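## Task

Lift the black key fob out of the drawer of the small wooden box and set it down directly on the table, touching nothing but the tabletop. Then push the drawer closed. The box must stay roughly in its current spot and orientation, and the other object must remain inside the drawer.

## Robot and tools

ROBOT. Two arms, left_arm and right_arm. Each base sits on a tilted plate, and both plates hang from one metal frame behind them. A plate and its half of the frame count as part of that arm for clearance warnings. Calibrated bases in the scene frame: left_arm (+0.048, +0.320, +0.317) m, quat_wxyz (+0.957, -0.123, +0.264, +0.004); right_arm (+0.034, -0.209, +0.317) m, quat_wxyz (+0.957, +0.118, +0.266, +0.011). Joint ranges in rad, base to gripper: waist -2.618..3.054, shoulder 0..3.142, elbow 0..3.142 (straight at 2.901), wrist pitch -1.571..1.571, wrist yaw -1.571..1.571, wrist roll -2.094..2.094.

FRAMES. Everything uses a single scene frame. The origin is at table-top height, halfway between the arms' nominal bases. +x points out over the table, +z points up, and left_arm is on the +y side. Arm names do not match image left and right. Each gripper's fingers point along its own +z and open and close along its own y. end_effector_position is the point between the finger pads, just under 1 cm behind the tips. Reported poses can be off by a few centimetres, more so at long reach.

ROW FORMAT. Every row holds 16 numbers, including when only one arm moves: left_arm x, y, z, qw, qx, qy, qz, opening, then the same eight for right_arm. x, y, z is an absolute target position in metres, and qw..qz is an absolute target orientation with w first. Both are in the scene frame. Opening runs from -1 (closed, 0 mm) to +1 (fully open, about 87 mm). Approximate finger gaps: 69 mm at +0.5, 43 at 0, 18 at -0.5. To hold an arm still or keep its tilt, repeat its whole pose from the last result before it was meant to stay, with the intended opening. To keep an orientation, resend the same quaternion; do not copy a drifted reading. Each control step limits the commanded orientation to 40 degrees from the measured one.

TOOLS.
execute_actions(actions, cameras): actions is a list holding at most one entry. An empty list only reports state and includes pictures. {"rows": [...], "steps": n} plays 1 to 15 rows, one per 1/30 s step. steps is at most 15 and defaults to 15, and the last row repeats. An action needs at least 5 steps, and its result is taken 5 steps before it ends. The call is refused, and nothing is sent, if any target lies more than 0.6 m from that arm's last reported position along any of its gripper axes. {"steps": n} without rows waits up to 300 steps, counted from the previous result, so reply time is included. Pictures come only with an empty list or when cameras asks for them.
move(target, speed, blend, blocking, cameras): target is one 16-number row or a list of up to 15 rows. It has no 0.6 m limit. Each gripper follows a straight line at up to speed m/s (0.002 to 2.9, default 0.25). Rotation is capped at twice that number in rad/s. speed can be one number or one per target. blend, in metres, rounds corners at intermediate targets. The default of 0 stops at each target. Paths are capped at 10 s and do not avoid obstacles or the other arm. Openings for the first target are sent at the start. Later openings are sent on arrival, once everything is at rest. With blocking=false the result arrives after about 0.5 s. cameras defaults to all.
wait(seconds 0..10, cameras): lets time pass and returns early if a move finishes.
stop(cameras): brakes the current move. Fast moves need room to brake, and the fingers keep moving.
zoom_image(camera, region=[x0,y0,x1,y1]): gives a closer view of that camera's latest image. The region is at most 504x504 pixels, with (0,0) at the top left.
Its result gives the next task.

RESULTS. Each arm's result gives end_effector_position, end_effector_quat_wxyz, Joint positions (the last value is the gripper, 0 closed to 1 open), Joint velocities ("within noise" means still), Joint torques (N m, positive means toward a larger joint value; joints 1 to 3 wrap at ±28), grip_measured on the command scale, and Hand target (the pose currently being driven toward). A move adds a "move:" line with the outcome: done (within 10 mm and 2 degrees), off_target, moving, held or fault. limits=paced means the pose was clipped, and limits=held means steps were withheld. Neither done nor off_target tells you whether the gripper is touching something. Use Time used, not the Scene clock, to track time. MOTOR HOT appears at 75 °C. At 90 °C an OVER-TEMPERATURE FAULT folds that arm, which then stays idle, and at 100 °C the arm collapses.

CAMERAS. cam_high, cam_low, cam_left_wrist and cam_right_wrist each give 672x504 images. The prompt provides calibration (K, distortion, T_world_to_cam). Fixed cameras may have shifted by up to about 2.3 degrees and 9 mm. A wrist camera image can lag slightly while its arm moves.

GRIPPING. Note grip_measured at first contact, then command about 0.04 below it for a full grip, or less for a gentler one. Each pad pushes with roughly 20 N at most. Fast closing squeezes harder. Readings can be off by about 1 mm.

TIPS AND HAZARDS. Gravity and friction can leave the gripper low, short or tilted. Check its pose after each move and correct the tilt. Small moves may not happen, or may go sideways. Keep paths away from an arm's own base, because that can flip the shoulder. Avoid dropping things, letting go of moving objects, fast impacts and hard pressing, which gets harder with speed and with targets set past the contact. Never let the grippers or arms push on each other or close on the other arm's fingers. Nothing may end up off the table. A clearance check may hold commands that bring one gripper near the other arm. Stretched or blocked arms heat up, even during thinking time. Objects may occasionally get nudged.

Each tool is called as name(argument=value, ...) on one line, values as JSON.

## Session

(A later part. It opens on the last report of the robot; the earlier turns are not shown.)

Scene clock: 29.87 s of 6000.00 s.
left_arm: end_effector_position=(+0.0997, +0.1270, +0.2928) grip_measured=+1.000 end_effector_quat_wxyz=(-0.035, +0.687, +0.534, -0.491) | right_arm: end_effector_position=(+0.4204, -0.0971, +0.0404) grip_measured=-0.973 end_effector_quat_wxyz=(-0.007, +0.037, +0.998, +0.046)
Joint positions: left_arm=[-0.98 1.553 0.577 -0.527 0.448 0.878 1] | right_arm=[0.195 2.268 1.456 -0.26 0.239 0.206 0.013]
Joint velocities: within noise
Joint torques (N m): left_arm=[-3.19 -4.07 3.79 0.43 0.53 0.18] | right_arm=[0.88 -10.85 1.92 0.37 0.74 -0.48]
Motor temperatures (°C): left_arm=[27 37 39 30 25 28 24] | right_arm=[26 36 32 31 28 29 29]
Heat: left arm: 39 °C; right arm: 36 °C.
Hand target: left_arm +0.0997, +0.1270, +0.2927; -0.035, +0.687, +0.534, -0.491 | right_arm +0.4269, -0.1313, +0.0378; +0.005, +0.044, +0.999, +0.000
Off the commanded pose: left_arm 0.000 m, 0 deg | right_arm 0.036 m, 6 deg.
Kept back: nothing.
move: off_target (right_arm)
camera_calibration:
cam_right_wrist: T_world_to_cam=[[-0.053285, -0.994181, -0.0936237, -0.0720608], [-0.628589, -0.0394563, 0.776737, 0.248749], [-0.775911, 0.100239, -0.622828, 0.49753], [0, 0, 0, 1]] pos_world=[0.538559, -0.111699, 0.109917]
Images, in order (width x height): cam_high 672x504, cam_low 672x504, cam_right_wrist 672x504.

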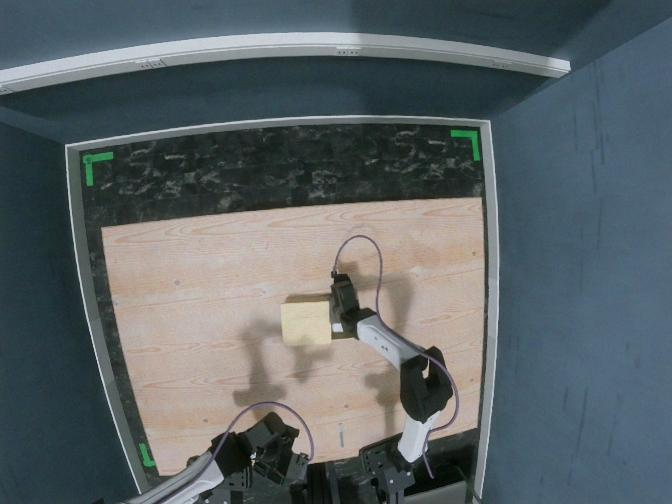

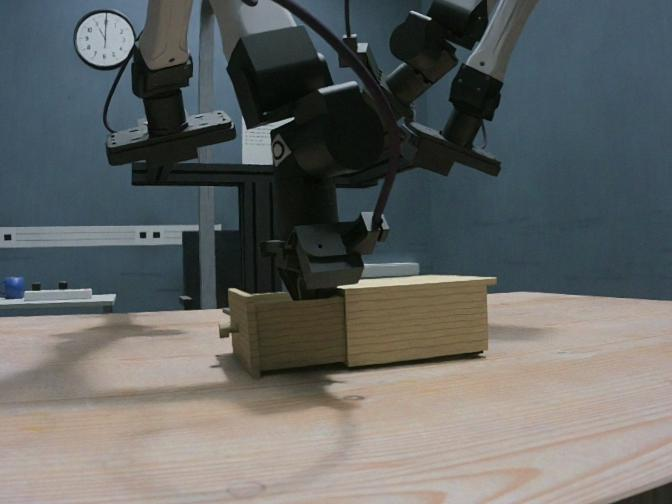

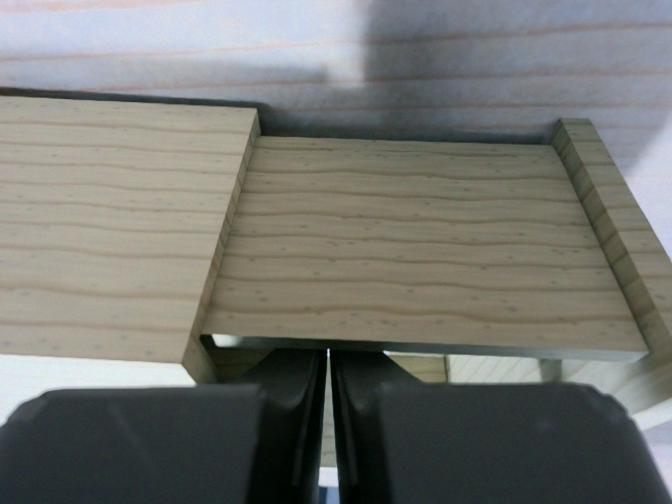

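move(target=[0.0997, 0.1270, 0.2928, -0.035, 0.687, 0.534, -0.491, 1, 0.428, -0.122, 0.048, 0.008, 0.0436, 0.999, 0, -1], speed=0.05, cameras=["cam_right_wrist", "cam_low", "cam_high"])

zoom_image(camera="cam_high", region=[260, 270, 400, 375])

Scene clock: 31.07 s of 6000.00 s.
left_arm: end_effector_position=(+0.0997, +0.1270, +0.2928) grip_measured=+1.000 end_effector_quat_wxyz=(-0.035, +0.687, +0.534, -0.491) | right_arm: end_effector_position=(+0.4187, -0.1028, +0.0406) grip_measured=-0.973 end_effector_quat_wxyz=(-0.007, +0.036, +0.999, +0.031)
Joint positions: left_arm=[-0.98 1.553 0.577 -0.527 0.448 0.878 1] | right_arm=[0.195 2.263 1.447 -0.26 0.268 0.206 0.013]
Joint velocities: within noise
Joint torques (N m): left_arm=[-3.21 -4.1 3.74 0.42 0.53 0.17] | right_arm=[3.52 -12.18 2.45 0.12 0.58 -0.17]
Motor temperatures (°C): left_arm=[27 37 39 30 25 28 24] | right_arm=[26 36 32 31 28 29 29]
Heat: left arm: 39 °C; right arm: 36 °C.
Hand target: left_arm +0.0997, +0.1270, +0.2927; -0.035, +0.687, +0.534, -0.491 | right_arm +0.4277, -0.1216, +0.0479; +0.007, +0.044, +0.999, +0.000
Off the commanded pose: left_arm 0.000 m, 0 deg | right_arm 0.023 m, 4 deg.
Kept back: nothing.
move: off_target (right_arm)
camera_calibration:
cam_right_wrist: T_world_to_cam=[[-0.0520496, -0.99658, -0.0641837, -0.0798088], [-0.628769, -0.0172283, 0.777402, 0.249622], [-0.775849, 0.0808201, -0.625721, 0.495016], [0, 0, 0, 1]] pos_world=[0.536858, -0.115243, 0.110563]
Images, in order (width x height): cam_high 672x504, cam_low 672x504, cam_right_wrist 672x504.

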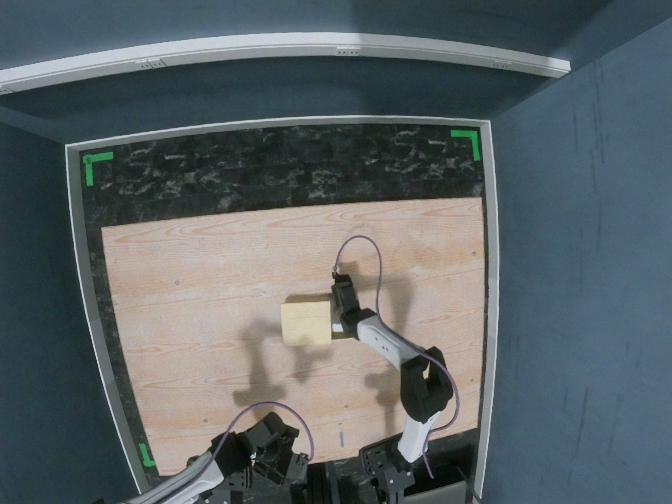

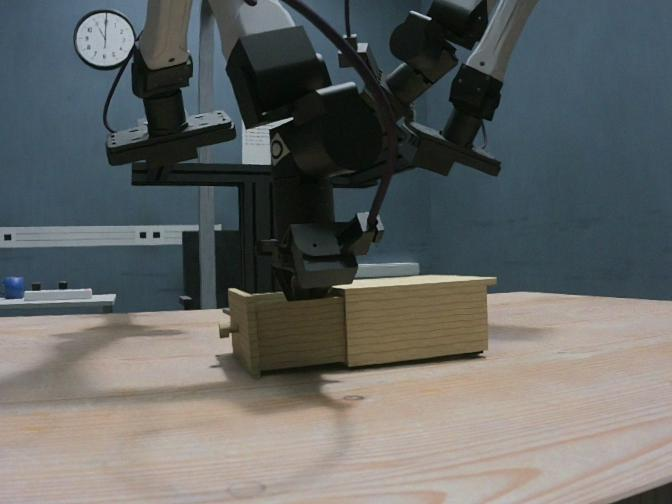

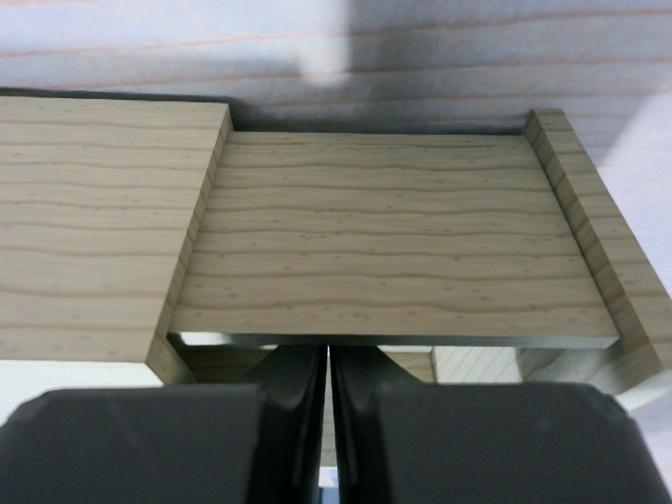

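Scaled by 3.600 from the camera's 672x504 image, which has a finer 960x720 frame.

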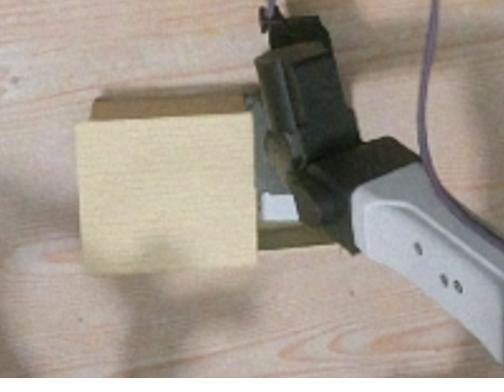

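move(target=[0.0997, 0.1270, 0.2928, -0.035, 0.687, 0.534, -0.491, 1, 0.428, -0.130, 0.054, 0.008, 0.0436, 0.999, 0, -1], speed=0.05, cameras=["cam_right_wrist", "cam_low", "cam_high"])

zoom_image(camera="cam_high", region=[260, 270, 400, 375])

zoom_image(camera="cam_right_wrist", region=[120, 180, 504, 420])

Scene clock: 32.17 s of 6000.00 s.
left_arm: end_effector_position=(+0.0997, +0.1270, +0.2928) grip_measured=+1.000 end_effector_quat_wxyz=(-0.035, +0.687, +0.534, -0.491) | right_arm: end_effector_position=(+0.4135, -0.1148, +0.0415) grip_measured=-0.973 end_effector_quat_wxyz=(-0.010, +0.037, +0.999, +0.013)
Joint positions: left_arm=[-0.98 1.553 0.577 -0.527 0.448 0.878 1] | right_arm=[0.184 2.247 1.422 -0.261 0.297 0.203 0.013]
Joint velocities: within noise
Joint torques (N m): left_arm=[-3.23 -4.1 3.78 0.43 0.54 0.18] | right_arm=[3.23 -13 2.76 0.15 0.25 -0.26]
Motor temperatures (°C): left_arm=[27 37 39 30 25 28 24] | right_arm=[26 37 32 31 28 29 29]
Heat: left arm: 39 °C; right arm: 37 °C.
Hand target: left_arm +0.0997, +0.1270, +0.2927; -0.035, +0.687, +0.534, -0.491 | right_arm +0.4276, -0.1297, +0.0536; +0.008, +0.044, +0.999, +0.000
Off the commanded pose: left_arm 0.000 m, 0 deg | right_arm 0.024 m, 3 deg.
Kept back: nothing.
move: off_target (right_arm)
camera_calibration:
cam_right_wrist: T_world_to_cam=[[-0.0544137, -0.998121, -0.0281663, -0.0926614], [-0.622159, 0.0118276, 0.782802, 0.245781], [-0.780998, 0.060119, -0.621633, 0.492161], [0, 0, 0, 1]] pos_world=[0.53225, -0.124983, 0.110936]
Images, in order (width x height): cam_high 672x504, cam_low 672x504, cam_right_wrist 672x504.

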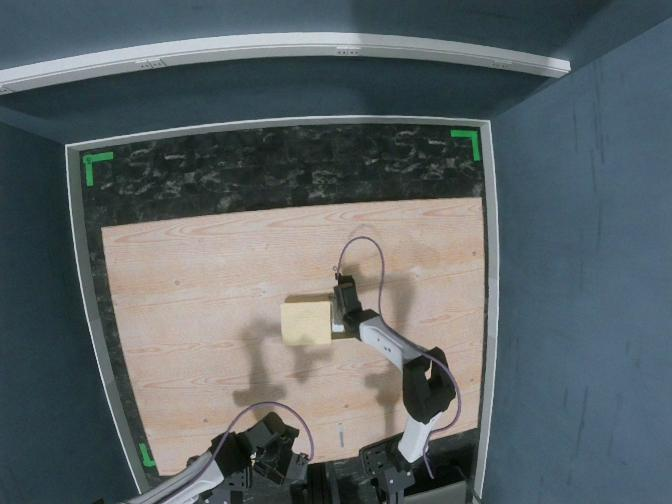

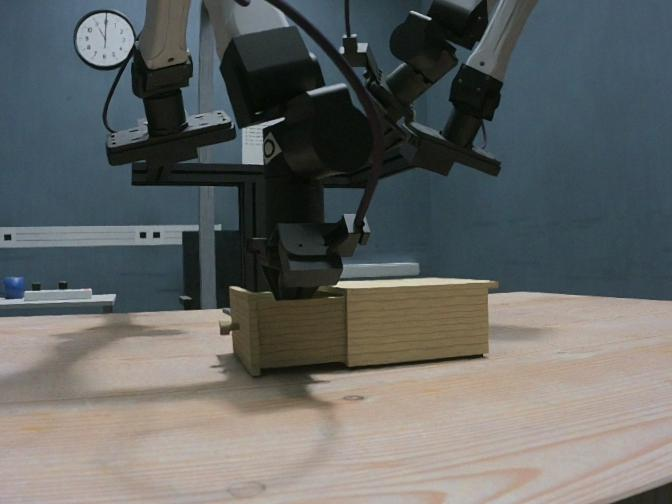

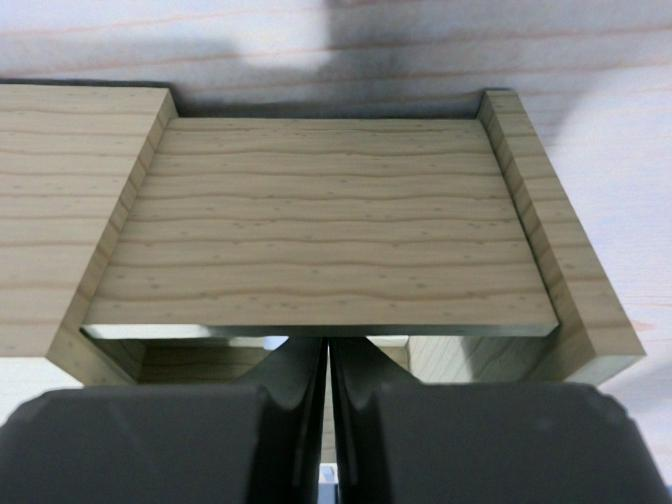

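Scaled by 3.600 from the camera's 672x504 image, which has a finer 960x720 frame.

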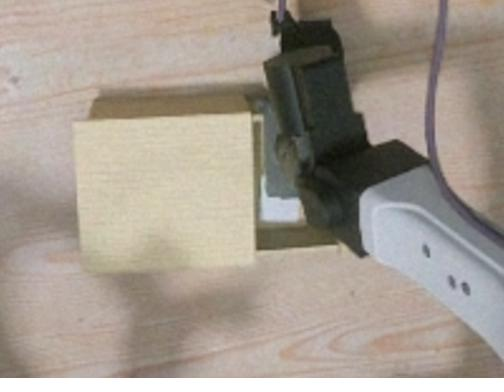

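Scaled by 1.312 from the camera's 672x504 image, which has a finer 960x720 frame.

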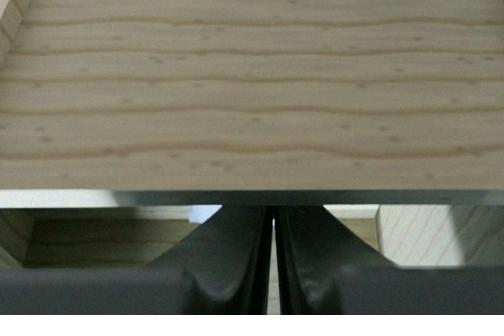

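move(target=[[0.0997, 0.1270, 0.2928, -0.035, 0.687, 0.534, -0.491, 1, 0.422, -0.116, 0.080, 0.008, 0.0436, 0.999, 0, -1], [0.0997, 0.1270, 0.2928, -0.035, 0.687, 0.534, -0.491, 1, 0.428, -0.114, 0.135, 0.008, 0.0436, 0.999, 0, -1]], speed=[0.15, 0.25], blend=[0.02, 0], cameras=["cam_right_wrist", "cam_low", "cam_high"])

zoom_image(camera="cam_right_wrist", region=[150, 20, 450, 320])

Scene clock: 33.50 s of 6000.00 s.
left_arm: end_effector_position=(+0.0997, +0.1270, +0.2928) grip_measured=+1.000 end_effector_quat_wxyz=(-0.035, +0.687, +0.534, -0.491) | right_arm: end_effector_position=(+0.4169, -0.1134, +0.1233) grip_measured=-0.973 end_effector_quat_wxyz=(-0.008, +0.036, +0.999, +0.001)
Joint positions: left_arm=[-0.98 1.553 0.577 -0.527 0.448 0.878 1] | right_arm=[0.263 2.02 1.362 -0.455 0.358 0.275 0.013]
Joint velocities: within noise
Joint torques (N m): left_arm=[-3.19 -4.1 3.75 0.43 0.54 0.17] | right_arm=[5.34 -11.41 5.29 0.11 0.14 -0.06]
Motor temperatures (°C): left_arm=[27 37 39 30 25 28 24] | right_arm=[26 37 32 31 28 29 29]
Heat: left arm: 39 °C; right arm: 37 °C.
Hand target: left_arm +0.0997, +0.1270, +0.2927; -0.035, +0.687, +0.534, -0.491 | right_arm +0.4278, -0.1139, +0.1348; +0.008, +0.044, +0.999, +0.000
Off the commanded pose: left_arm 0.000 m, 0 deg | right_arm 0.016 m, 2 deg.
Kept back: nothing.
move: off_target (right_arm); blend cut to 0.0152 m at target 1
camera_calibration:
cam_right_wrist: T_world_to_cam=[[-0.05134, -0.998676, -0.00321807, -0.0932576], [-0.624418, 0.029585, 0.78053, 0.187155], [-0.779401, 0.0420818, -0.62511, 0.543203], [0, 0, 0, 1]] pos_world=[0.535448, -0.12153, 0.193182]
Images, in order (width x height): cam_high 672x504, cam_low 672x504, cam_right_wrist 672x504.

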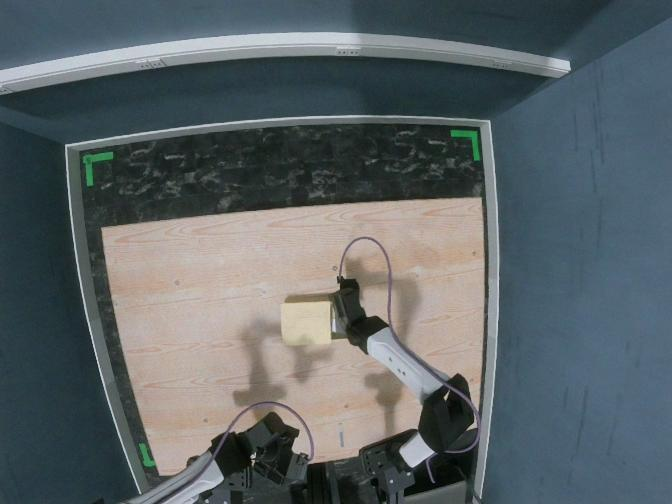

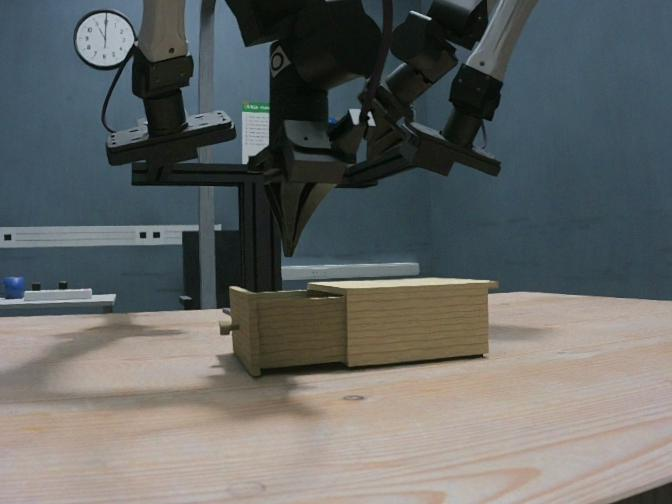

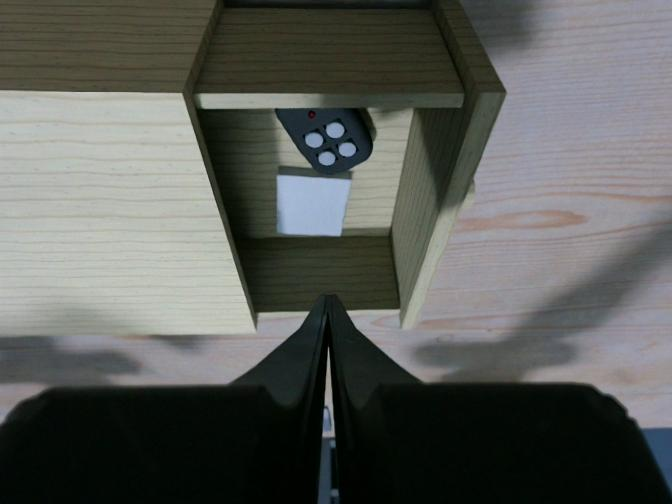

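Scaled by 1.680 from the camera's 672x504 image, which has a finer 960x720 frame.

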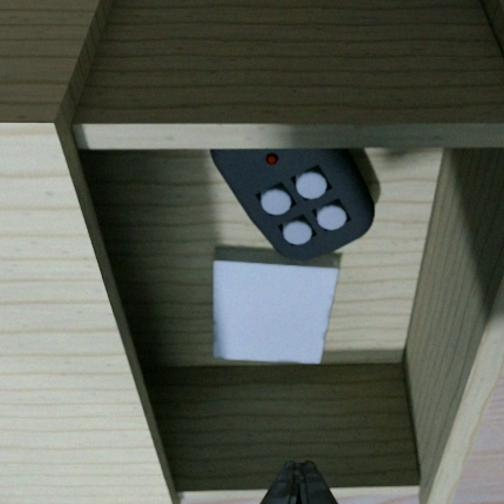

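zoom_image(camera="cam_right_wrist", region=[260, 90, 400, 195])

zoom_image(camera="cam_low", region=[220, 150, 400, 285])

Scaled by 3.600 from the camera's 672x504 image, which has a finer 960x720 frame.

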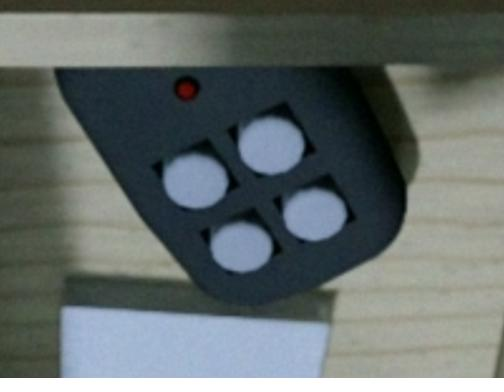

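Scaled by 2.800 from the camera's 672x504 image, which has a finer 960x720 frame.

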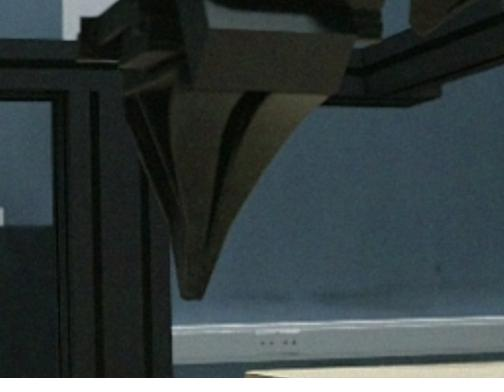

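move(target=[0.0997, 0.1270, 0.2928, -0.035, 0.687, 0.534, -0.491, 1, 0.431, -0.1115, 0.088, -0.008, -0.2291, 0.9728, 0.034, -0.02], speed=0.35, cameras=["cam_right_wrist", "cam_low", "cam_high"])

zoom_image(camera="cam_right_wrist", region=[120, 100, 500, 440])

zoom_image(camera="cam_low", region=[200, 150, 420, 330])

Scene clock: 40.27 s of 6000.00 s.
left_arm: end_effector_position=(+0.0997, +0.1270, +0.2928) grip_measured=+1.000 end_effector_quat_wxyz=(-0.035, +0.687, +0.534, -0.491) | right_arm: end_effector_position=(+0.4244, -0.1134, +0.0939) grip_measured=-0.020 end_effector_quat_wxyz=(-0.016, -0.229, +0.973, +0.030)
Joint positions: left_arm=[-0.98 1.553 0.577 -0.527 0.448 0.878 1] | right_arm=[0.263 2.143 1.455 -0.443 0.306 -0.253 0.49]
Joint velocities: within noise
Joint torques (N m): left_arm=[-3.19 -4.07 3.71 0.43 0.53 0.17] | right_arm=[4.33 -7.8 6.13 0.32 -0.16 -0.22]
Motor temperatures (°C): left_arm=[27 37 39 30 25 28 24] | right_arm=[26 39 32 30 28 29 29]
Heat: left arm: 39 °C; right arm: 39 °C.
Hand target: left_arm +0.0997, +0.1270, +0.2927; -0.035, +0.687, +0.534, -0.491 | right_arm +0.4308, -0.1116, +0.0883; -0.008, -0.229, +0.973, +0.034
Off the commanded pose: left_arm 0.000 m, 0 deg | right_arm 0.009 m, 1 deg.
Kept back: nothing.
move: done
camera_calibration:
cam_right_wrist: T_world_to_cam=[[0.462586, -0.88404, -0.0669894, -0.292088], [-0.530193, -0.336406, 0.778284, 0.133453], [-0.71057, -0.324506, -0.624329, 0.459863], [0, 0, 0, 1]] pos_world=[0.532636, -0.064095, 0.163674]
Images, in order (width x height): cam_high 672x504, cam_low 672x504, cam_right_wrist 672x504.

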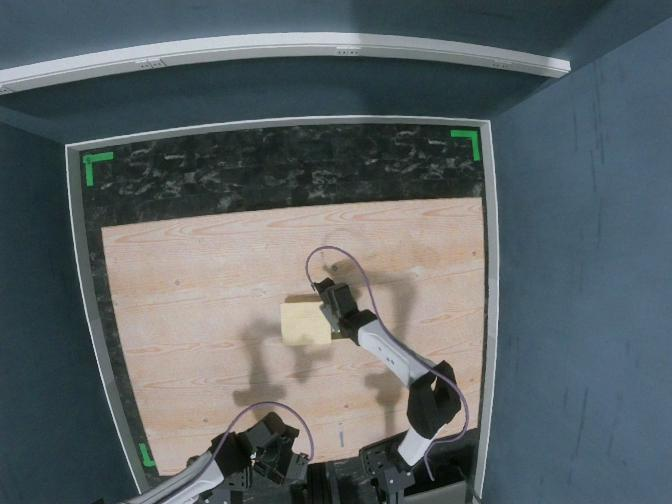

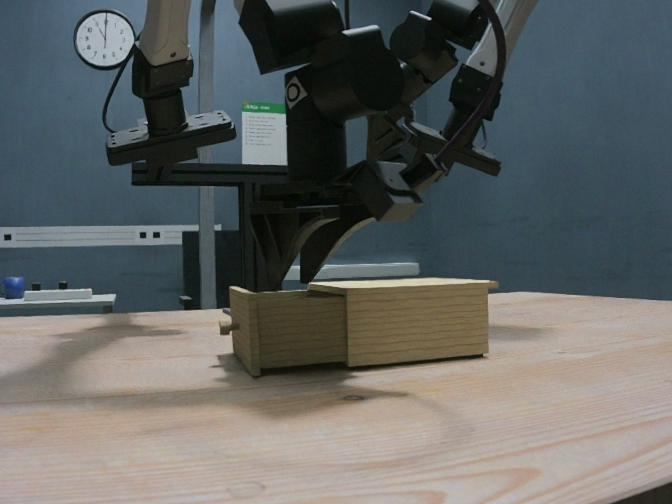

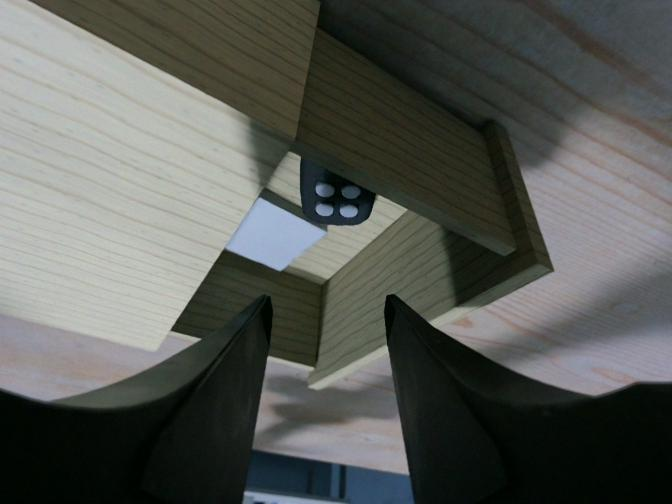

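Scaled by 1.326 from the camera's 672x504 image, which has a finer 960x720 frame.

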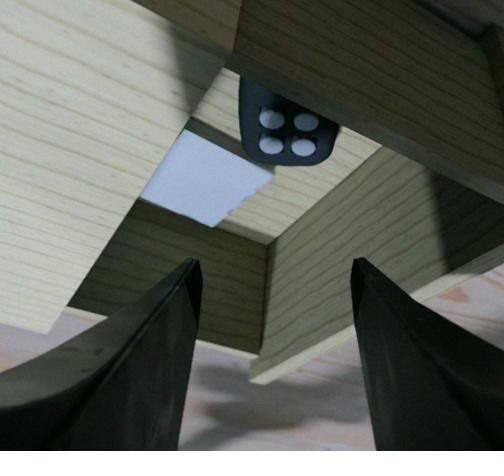

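Scaled by 2.291 from the camera's 672x504 image, which has a finer 960x720 frame.

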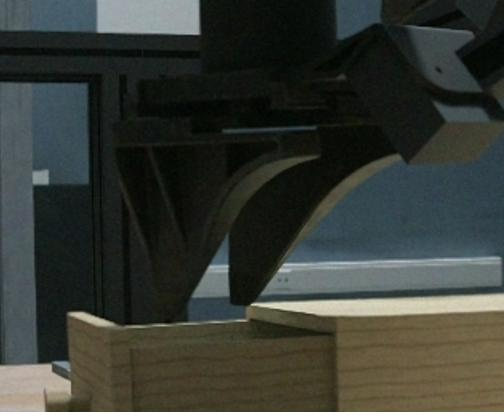

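move(target=[0.0997, 0.1270, 0.2928, -0.035, 0.687, 0.534, -0.491, 1, 0.4293, -0.1103, 0.057, -0.008, -0.2291, 0.9728, 0.034, -0.08], speed=0.1, cameras=["cam_right_wrist", "cam_low"])

zoom_image(camera="cam_right_wrist", region=[120, 100, 500, 440])

Scene clock: 42.37 s of 6000.00 s.
left_arm: end_effector_position=(+0.0997, +0.1270, +0.2928) grip_measured=+1.000 end_effector_quat_wxyz=(-0.035, +0.687, +0.534, -0.491) | right_arm: end_effector_position=(+0.4234, -0.1103, +0.0638) grip_measured=-0.080 end_effector_quat_wxyz=(-0.015, -0.232, +0.972, +0.031)
Joint positions: left_arm=[-0.98 1.553 0.577 -0.527 0.448 0.878 1] | right_arm=[0.245 2.232 1.486 -0.379 0.296 -0.276 0.46]
Joint velocities: within noise
Joint torques (N m): left_arm=[-3.19 -4.1 3.82 0.43 0.53 0.18] | right_arm=[4.04 -7.98 5.76 0.31 -0.15 -0.25]
Motor temperatures (°C): left_arm=[27 37 39 30 25 28 24] | right_arm=[26 39 32 30 28 29 29]
Heat: left arm: 39 °C; right arm: 39 °C.
Hand target: left_arm +0.0997, +0.1270, +0.2927; -0.035, +0.687, +0.534, -0.491 | right_arm +0.4292, -0.1104, +0.0573; -0.008, -0.229, +0.973, +0.034
Off the commanded pose: left_arm 0.000 m, 0 deg | right_arm 0.009 m, 1 deg.
Kept back: nothing.
move: done
camera_calibration:
cam_right_wrist: T_world_to_cam=[[0.467796, -0.881147, -0.0689, -0.29262], [-0.528895, -0.341538, 0.776931, 0.156372], [-0.708123, -0.327004, -0.625804, 0.440107], [0, 0, 0, 1]] pos_world=[0.531241, -0.0605175, 0.133769]
Images, in order (width x height): cam_low 672x504, cam_right_wrist 672x504.

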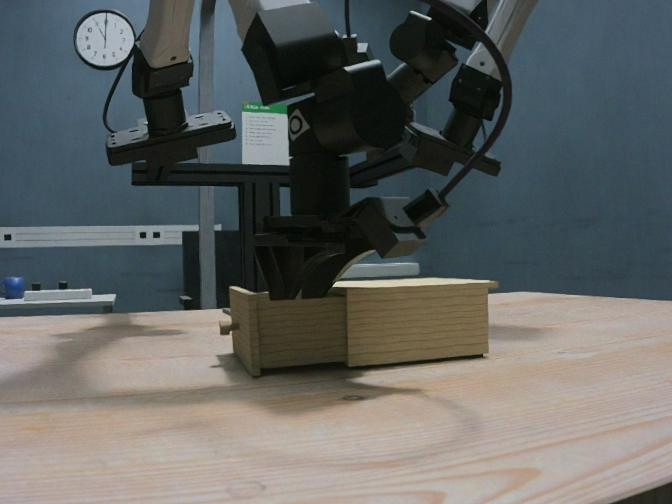

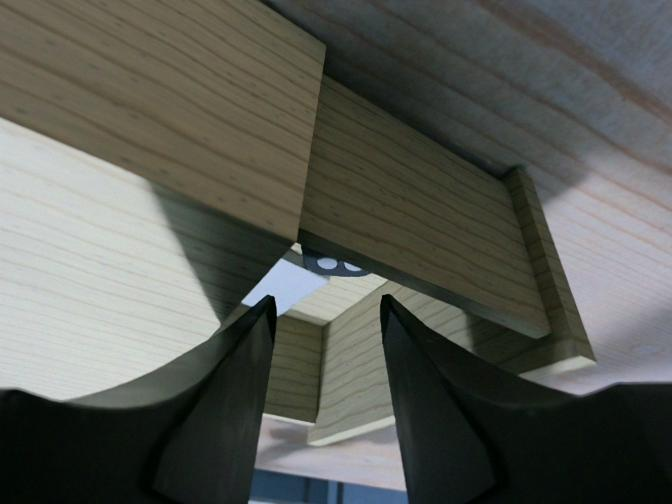

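Scaled by 1.326 from the camera's 672x504 image, which has a finer 960x720 frame.

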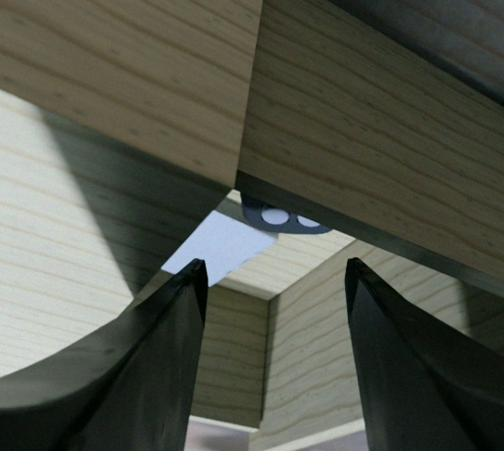

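move(target=[0.0997, 0.1270, 0.2928, -0.035, 0.687, 0.534, -0.491, 1, 0.4290, -0.1115, 0.0282, -0.008, -0.2291, 0.9728, 0.034, -0.08], speed=0.08, cameras=["cam_right_wrist", "cam_low", "cam_high"])

zoom_image(camera="cam_low", region=[200, 200, 420, 380])

Scene clock: 43.57 s of 6000.00 s.
left_arm: end_effector_position=(+0.0997, +0.1270, +0.2928) grip_measured=+1.000 end_effector_quat_wxyz=(-0.035, +0.687, +0.534, -0.491) | right_arm: end_effector_position=(+0.4230, -0.1201, +0.0491) grip_measured=-0.080 end_effector_quat_wxyz=(-0.027, -0.233, +0.972, +0.024)
Joint positions: left_arm=[-0.98 1.553 0.577 -0.527 0.448 0.878 1] | right_arm=[0.219 2.279 1.524 -0.386 0.3 -0.297 0.46]
Joint velocities: within noise
Joint torques (N m): left_arm=[-3.17 -4.1 3.79 0.43 0.53 0.17] | right_arm=[4.37 -5.57 5.46 0.81 -0.31 -0.27]
Motor temperatures (°C): left_arm=[27 37 39 30 25 28 24] | right_arm=[26 39 32 30 28 29 29]
Heat: left arm: 39 °C; right arm: 39 °C.
Hand target: left_arm +0.0997, +0.1270, +0.2927; -0.035, +0.687, +0.534, -0.491 | right_arm +0.4281, -0.1121, +0.0300; -0.008, -0.229, +0.973, +0.034
Off the commanded pose: left_arm 0.000 m, 0 deg | right_arm 0.023 m, 3 deg.
Kept back: nothing.
move: off_target (right_arm)
camera_calibration:
cam_right_wrist: T_world_to_cam=[[0.470158, -0.88048, -0.0608745, -0.303387], [-0.512616, -0.328571, 0.793263, 0.158073], [-0.718454, -0.341753, -0.605829, 0.429045], [0, 0, 0, 1]] pos_world=[0.531919, -0.0685604, 0.116066]
Images, in order (width x height): cam_high 672x504, cam_low 672x504, cam_right_wrist 672x504.

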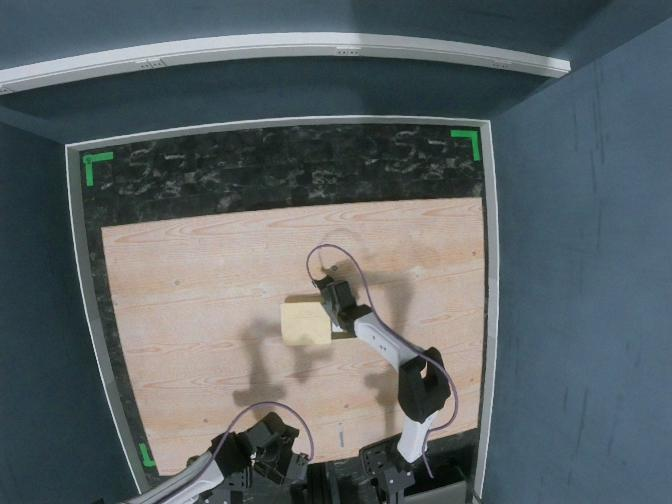

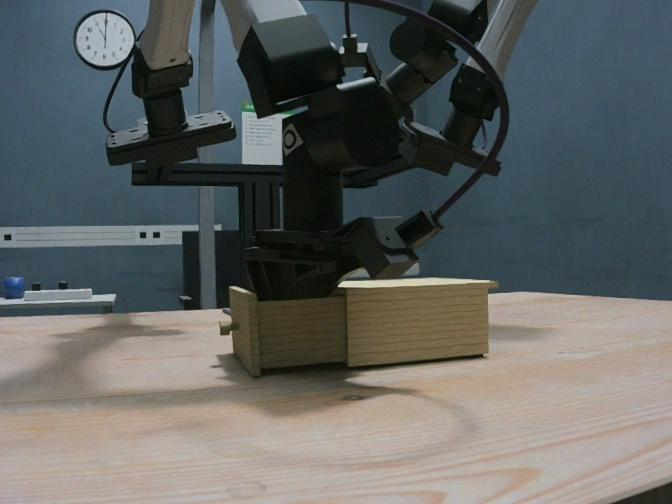

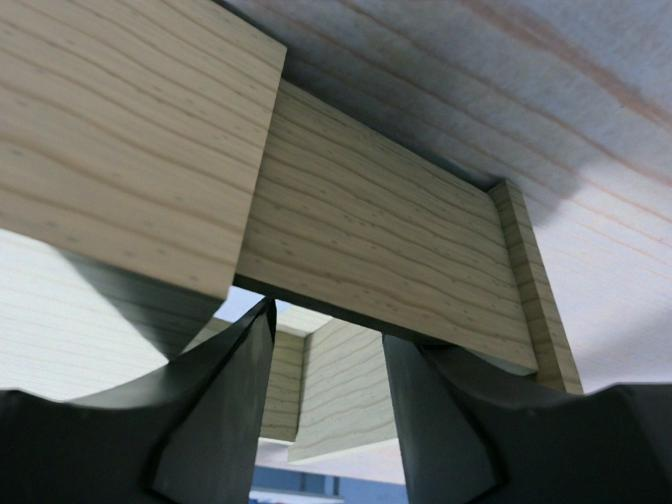

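Scaled by 2.291 from the camera's 672x504 image, which has a finer 960x720 frame.

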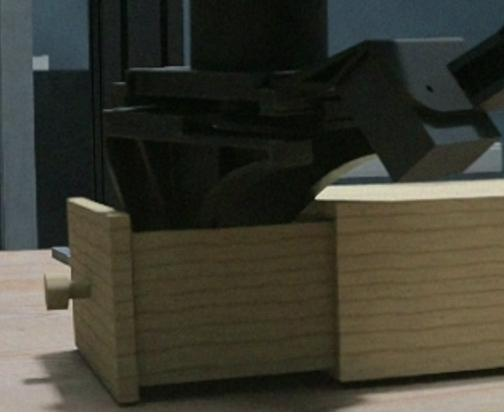

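move(target=[[0.0997, 0.1270, 0.2928, -0.035, 0.687, 0.534, -0.491, 1, 0.427, -0.1130, 0.075, -0.008, -0.2291, 0.9728, 0.034, -0.04], [0.0997, 0.1270, 0.2928, -0.035, 0.687, 0.534, -0.491, 1, 0.429, -0.1115, 0.105, 0.2106, -0.2238, 0.9503, 0.0496, -0.02]], speed=[0.15, 0.4], blend=[0.012, 0], cameras=["cam_right_wrist", "cam_low", "cam_high"])

zoom_image(camera="cam_right_wrist", region=[120, 60, 500, 440])

zoom_image(camera="cam_low", region=[200, 120, 520, 380])

Scene clock: 49.50 s of 6000.00 s.
left_arm: end_effector_position=(+0.0997, +0.1270, +0.2928) grip_measured=+1.000 end_effector_quat_wxyz=(-0.035, +0.687, +0.534, -0.491) | right_arm: end_effector_position=(+0.4165, -0.1165, +0.0947) grip_measured=-0.020 end_effector_quat_wxyz=(+0.186, -0.223, +0.956, +0.044)
Joint positions: left_arm=[-0.98 1.553 0.577 -0.527 0.448 0.878 1] | right_arm=[0.242 1.942 0.895 0.337 0.224 -0.391 0.49]
Joint velocities: within noise
Joint torques (N m): left_arm=[-3.21 -4.11 3.78 0.44 0.54 0.17] | right_arm=[5.01 -9.57 2.7 1 -0.24 -0.23]
Motor temperatures (°C): left_arm=[27 37 39 30 25 27 23] | right_arm=[26 39 32 31 28 29 29]
Heat: left arm: 39 °C; right arm: 39 °C.
Hand target: left_arm +0.0997, +0.1270, +0.2927; -0.035, +0.687, +0.534, -0.491 | right_arm +0.4288, -0.1116, +0.1050; +0.210, -0.224, +0.950, +0.049
Off the commanded pose: left_arm 0.000 m, 0 deg | right_arm 0.017 m, 3 deg.
Kept back: nothing.
move: off_target (right_arm); target 2's new opening was sent with right_arm's hand 0.017 m and 3 deg from that target
camera_calibration:
cam_right_wrist: T_world_to_cam=[[0.460753, -0.887516, 0.00458587, -0.297488], [-0.782646, -0.403862, 0.473667, 0.253716], [-0.418535, -0.221833, -0.880692, 0.368279], [0, 0, 0, 1]] pos_world=[0.489776, -0.079863, 0.205528]
Images, in order (width x height): cam_high 672x504, cam_low 672x504, cam_right_wrist 672x504.

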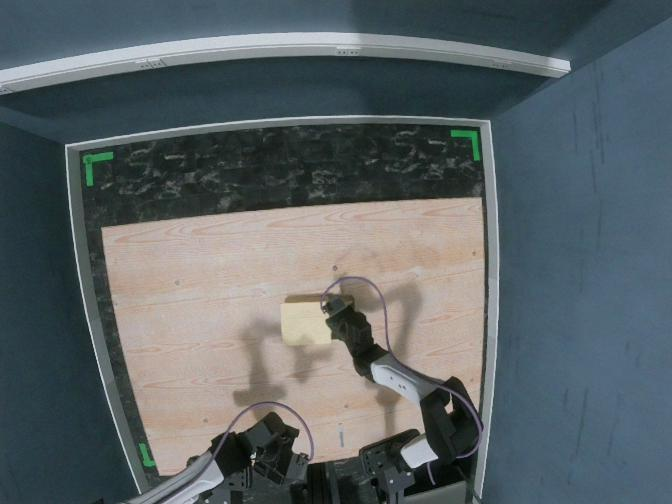

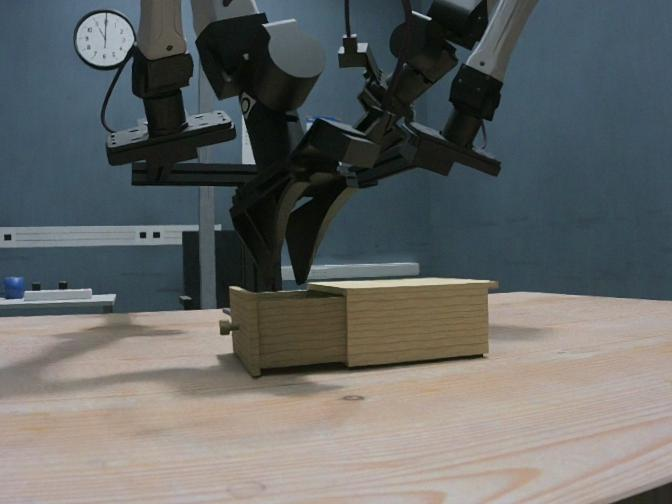

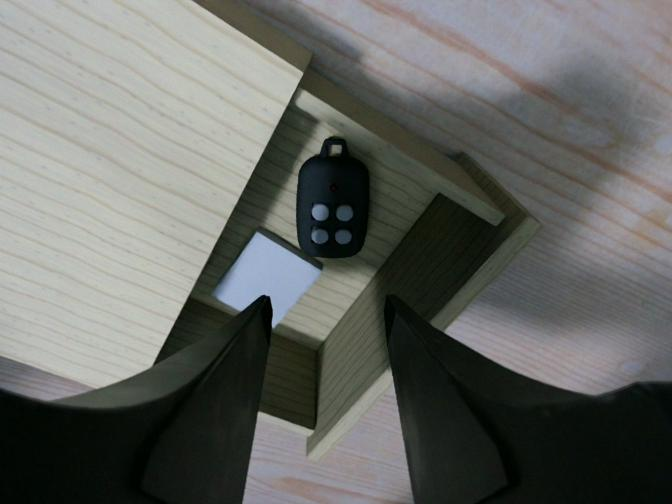

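Scaled by 1.326 from the camera's 672x504 image, which has a finer 960x720 frame.

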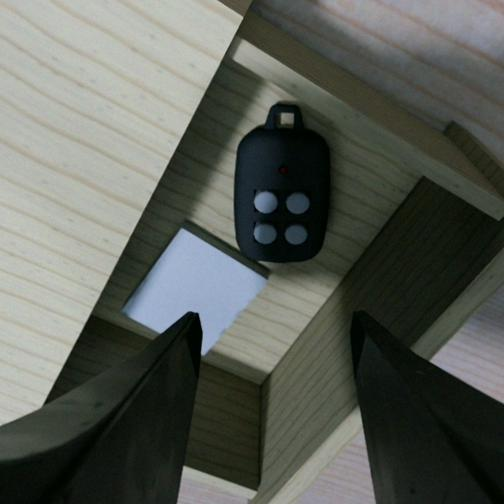

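Scaled by 1.575 from the camera's 672x504 image, which has a finer 960x720 frame.

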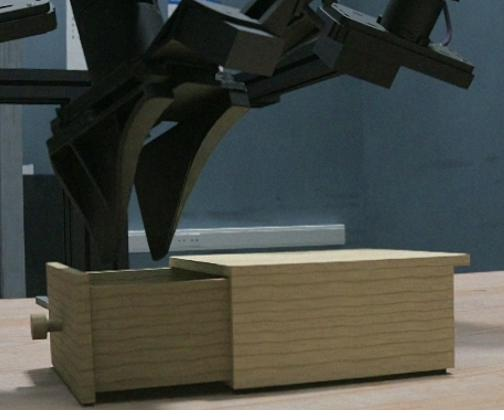

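move(target=[0.0997, 0.1270, 0.2928, -0.035, 0.687, 0.534, -0.491, 1, 0.4345, -0.1115, 0.057, 0.2106, -0.2238, 0.9503, 0.0496, -0.03], speed=0.12, cameras=["cam_right_wrist", "cam_low"])

zoom_image(camera="cam_right_wrist", region=[120, 60, 500, 440])

Scene clock: 51.50 s of 6000.00 s.
left_arm: end_effector_position=(+0.0997, +0.1270, +0.2928) grip_measured=+1.000 end_effector_quat_wxyz=(-0.035, +0.687, +0.534, -0.491) | right_arm: end_effector_position=(+0.4279, -0.1111, +0.0608) grip_measured=-0.030 end_effector_quat_wxyz=(+0.201, -0.225, +0.952, +0.049)
Joint positions: left_arm=[-0.98 1.553 0.577 -0.527 0.448 0.878 1] | right_arm=[0.213 2.084 0.965 0.441 0.187 -0.421 0.485]
Joint velocities: within noise
Joint torques (N m): left_arm=[-3.17 -4.1 3.79 0.42 0.53 0.18] | right_arm=[3.3 -6.69 3.96 1.01 -0.22 -0.26]
Motor temperatures (°C): left_arm=[27 37 39 30 25 27 23] | right_arm=[26 39 32 31 28 29 29]
Heat: left arm: 39 °C; right arm: 39 °C.
Hand target: left_arm +0.0997, +0.1270, +0.2927; -0.035, +0.687, +0.534, -0.491 | right_arm +0.4343, -0.1116, +0.0572; +0.210, -0.224, +0.950, +0.049
Off the commanded pose: left_arm 0.000 m, 0 deg | right_arm 0.008 m, 1 deg.
Kept back: nothing.
move: done
camera_calibration:
cam_right_wrist: T_world_to_cam=[[0.465549, -0.885009, 0.00470529, -0.299587], [-0.793089, -0.414824, 0.446016, 0.285888], [-0.392776, -0.211374, -0.895013, 0.335444], [0, 0, 0, 1]] pos_world=[0.497961, -0.0756396, 0.174125]
Images, in order (width x height): cam_low 672x504, cam_right_wrist 672x504.

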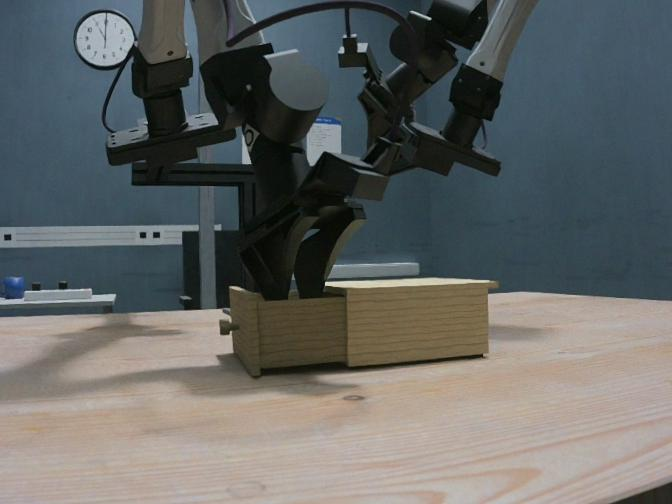

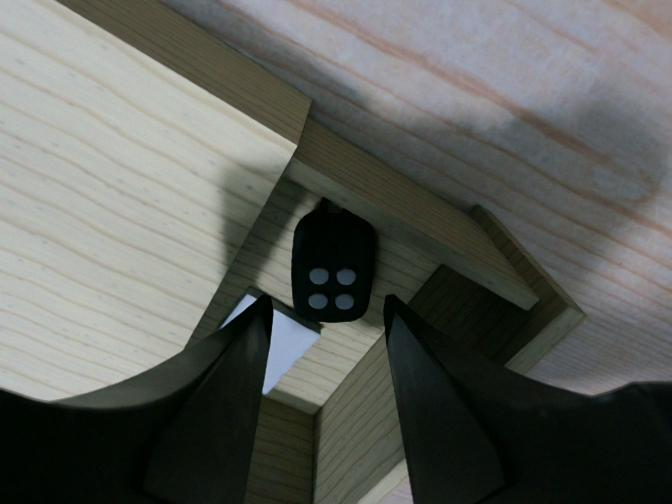

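Scaled by 1.326 from the camera's 672x504 image, which has a finer 960x720 frame.

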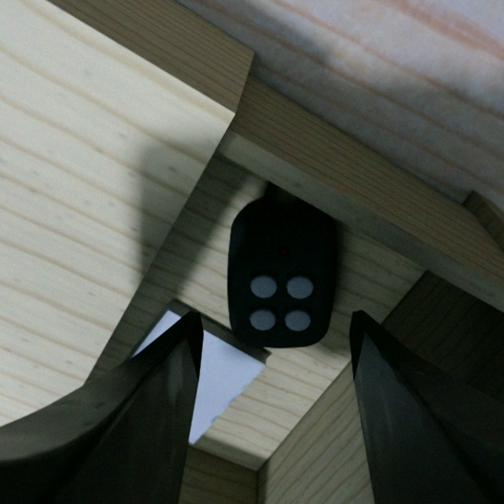

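move(target=[0.0997, 0.1270, 0.2928, -0.035, 0.687, 0.534, -0.491, 1, 0.4328, -0.1132, 0.0295, 0.2106, -0.2238, 0.9503, 0.0496, -0.03], speed=0.08, cameras=["cam_right_wrist", "cam_low", "cam_high"])

zoom_image(camera="cam_right_wrist", region=[120, 120, 500, 500])

Scene clock: 54.63 s of 6000.00 s.
left_arm: end_effector_position=(+0.0997, +0.1270, +0.2928) grip_measured=+1.000 end_effector_quat_wxyz=(-0.035, +0.687, +0.534, -0.491) | right_arm: end_effector_position=(+0.4254, -0.1127, +0.0405) grip_measured=-0.031 end_effector_quat_wxyz=(+0.198, -0.225, +0.953, +0.048)
Joint positions: left_arm=[-0.98 1.553 0.577 -0.527 0.448 0.878 1] | right_arm=[0.193 2.156 0.993 0.484 0.173 -0.432 0.484]
Joint velocities: within noise
Joint torques (N m): left_arm=[-3.19 -4.05 3.75 0.43 0.54 0.18] | right_arm=[2.62 -4.83 4.86 1.26 -0.33 -0.3]
Motor temperatures (°C): left_arm=[27 37 39 30 25 27 23] | right_arm=[26 39 32 31 28 29 29]
Heat: left arm: 39 °C; right arm: 39 °C.
Hand target: left_arm +0.0997, +0.1270, +0.2927; -0.035, +0.687, +0.534, -0.491 | right_arm +0.4323, -0.1135, +0.0303; +0.210, -0.224, +0.950, +0.049
Off the commanded pose: left_arm 0.000 m, 0 deg | right_arm 0.013 m, 1 deg.
Kept back: nothing.
move: off_target (right_arm)
camera_calibration:
cam_right_wrist: T_world_to_cam=[[0.464918, -0.885347, 0.00351959, -0.299457], [-0.791114, -0.413642, 0.450598, 0.291378], [-0.39748, -0.212276, -0.89272, 0.317775], [0, 0, 0, 1]] pos_world=[0.496045, -0.0771411, 0.153444]
Images, in order (width x height): cam_high 672x504, cam_low 672x504, cam_right_wrist 672x504.

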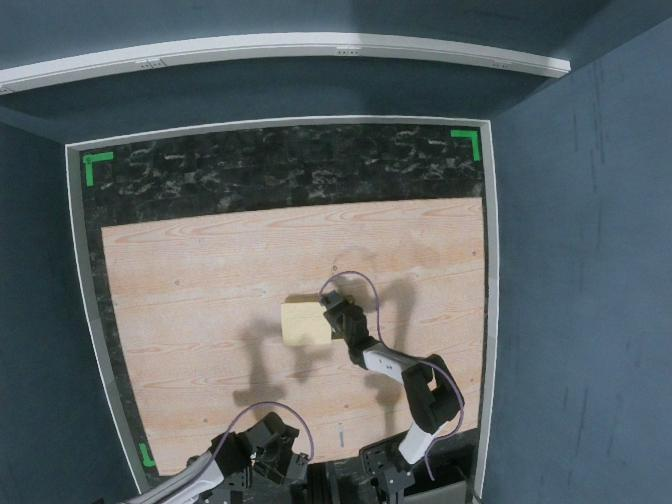

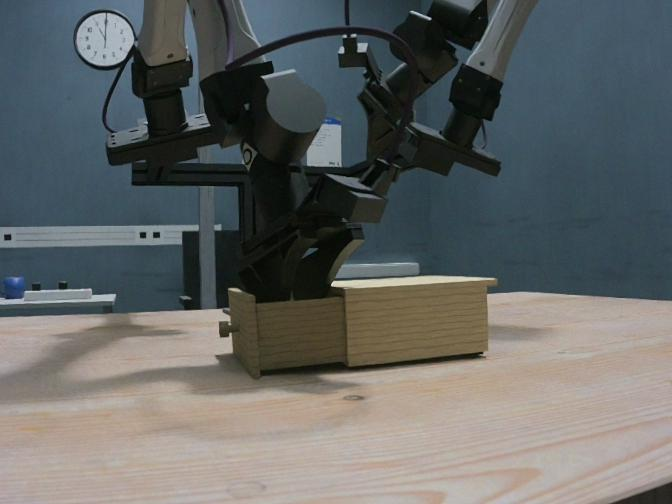

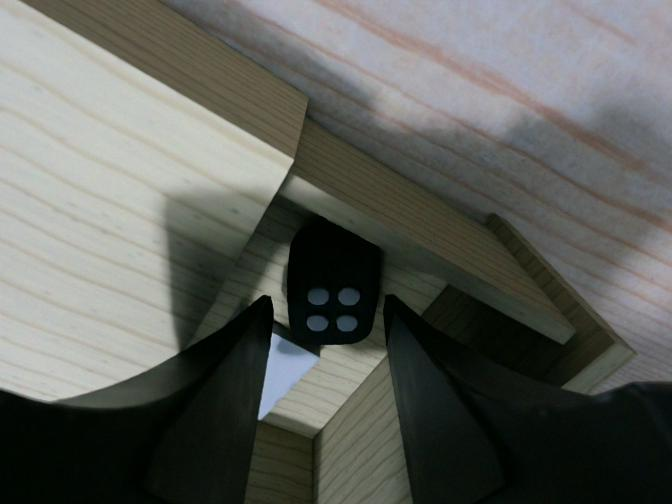

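Scaled by 1.326 from the camera's 672x504 image, which has a finer 960x720 frame.

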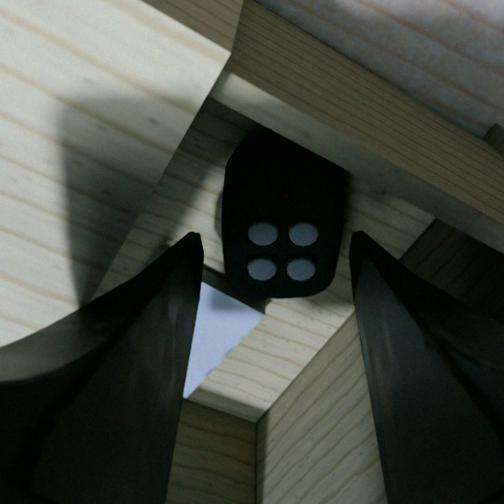

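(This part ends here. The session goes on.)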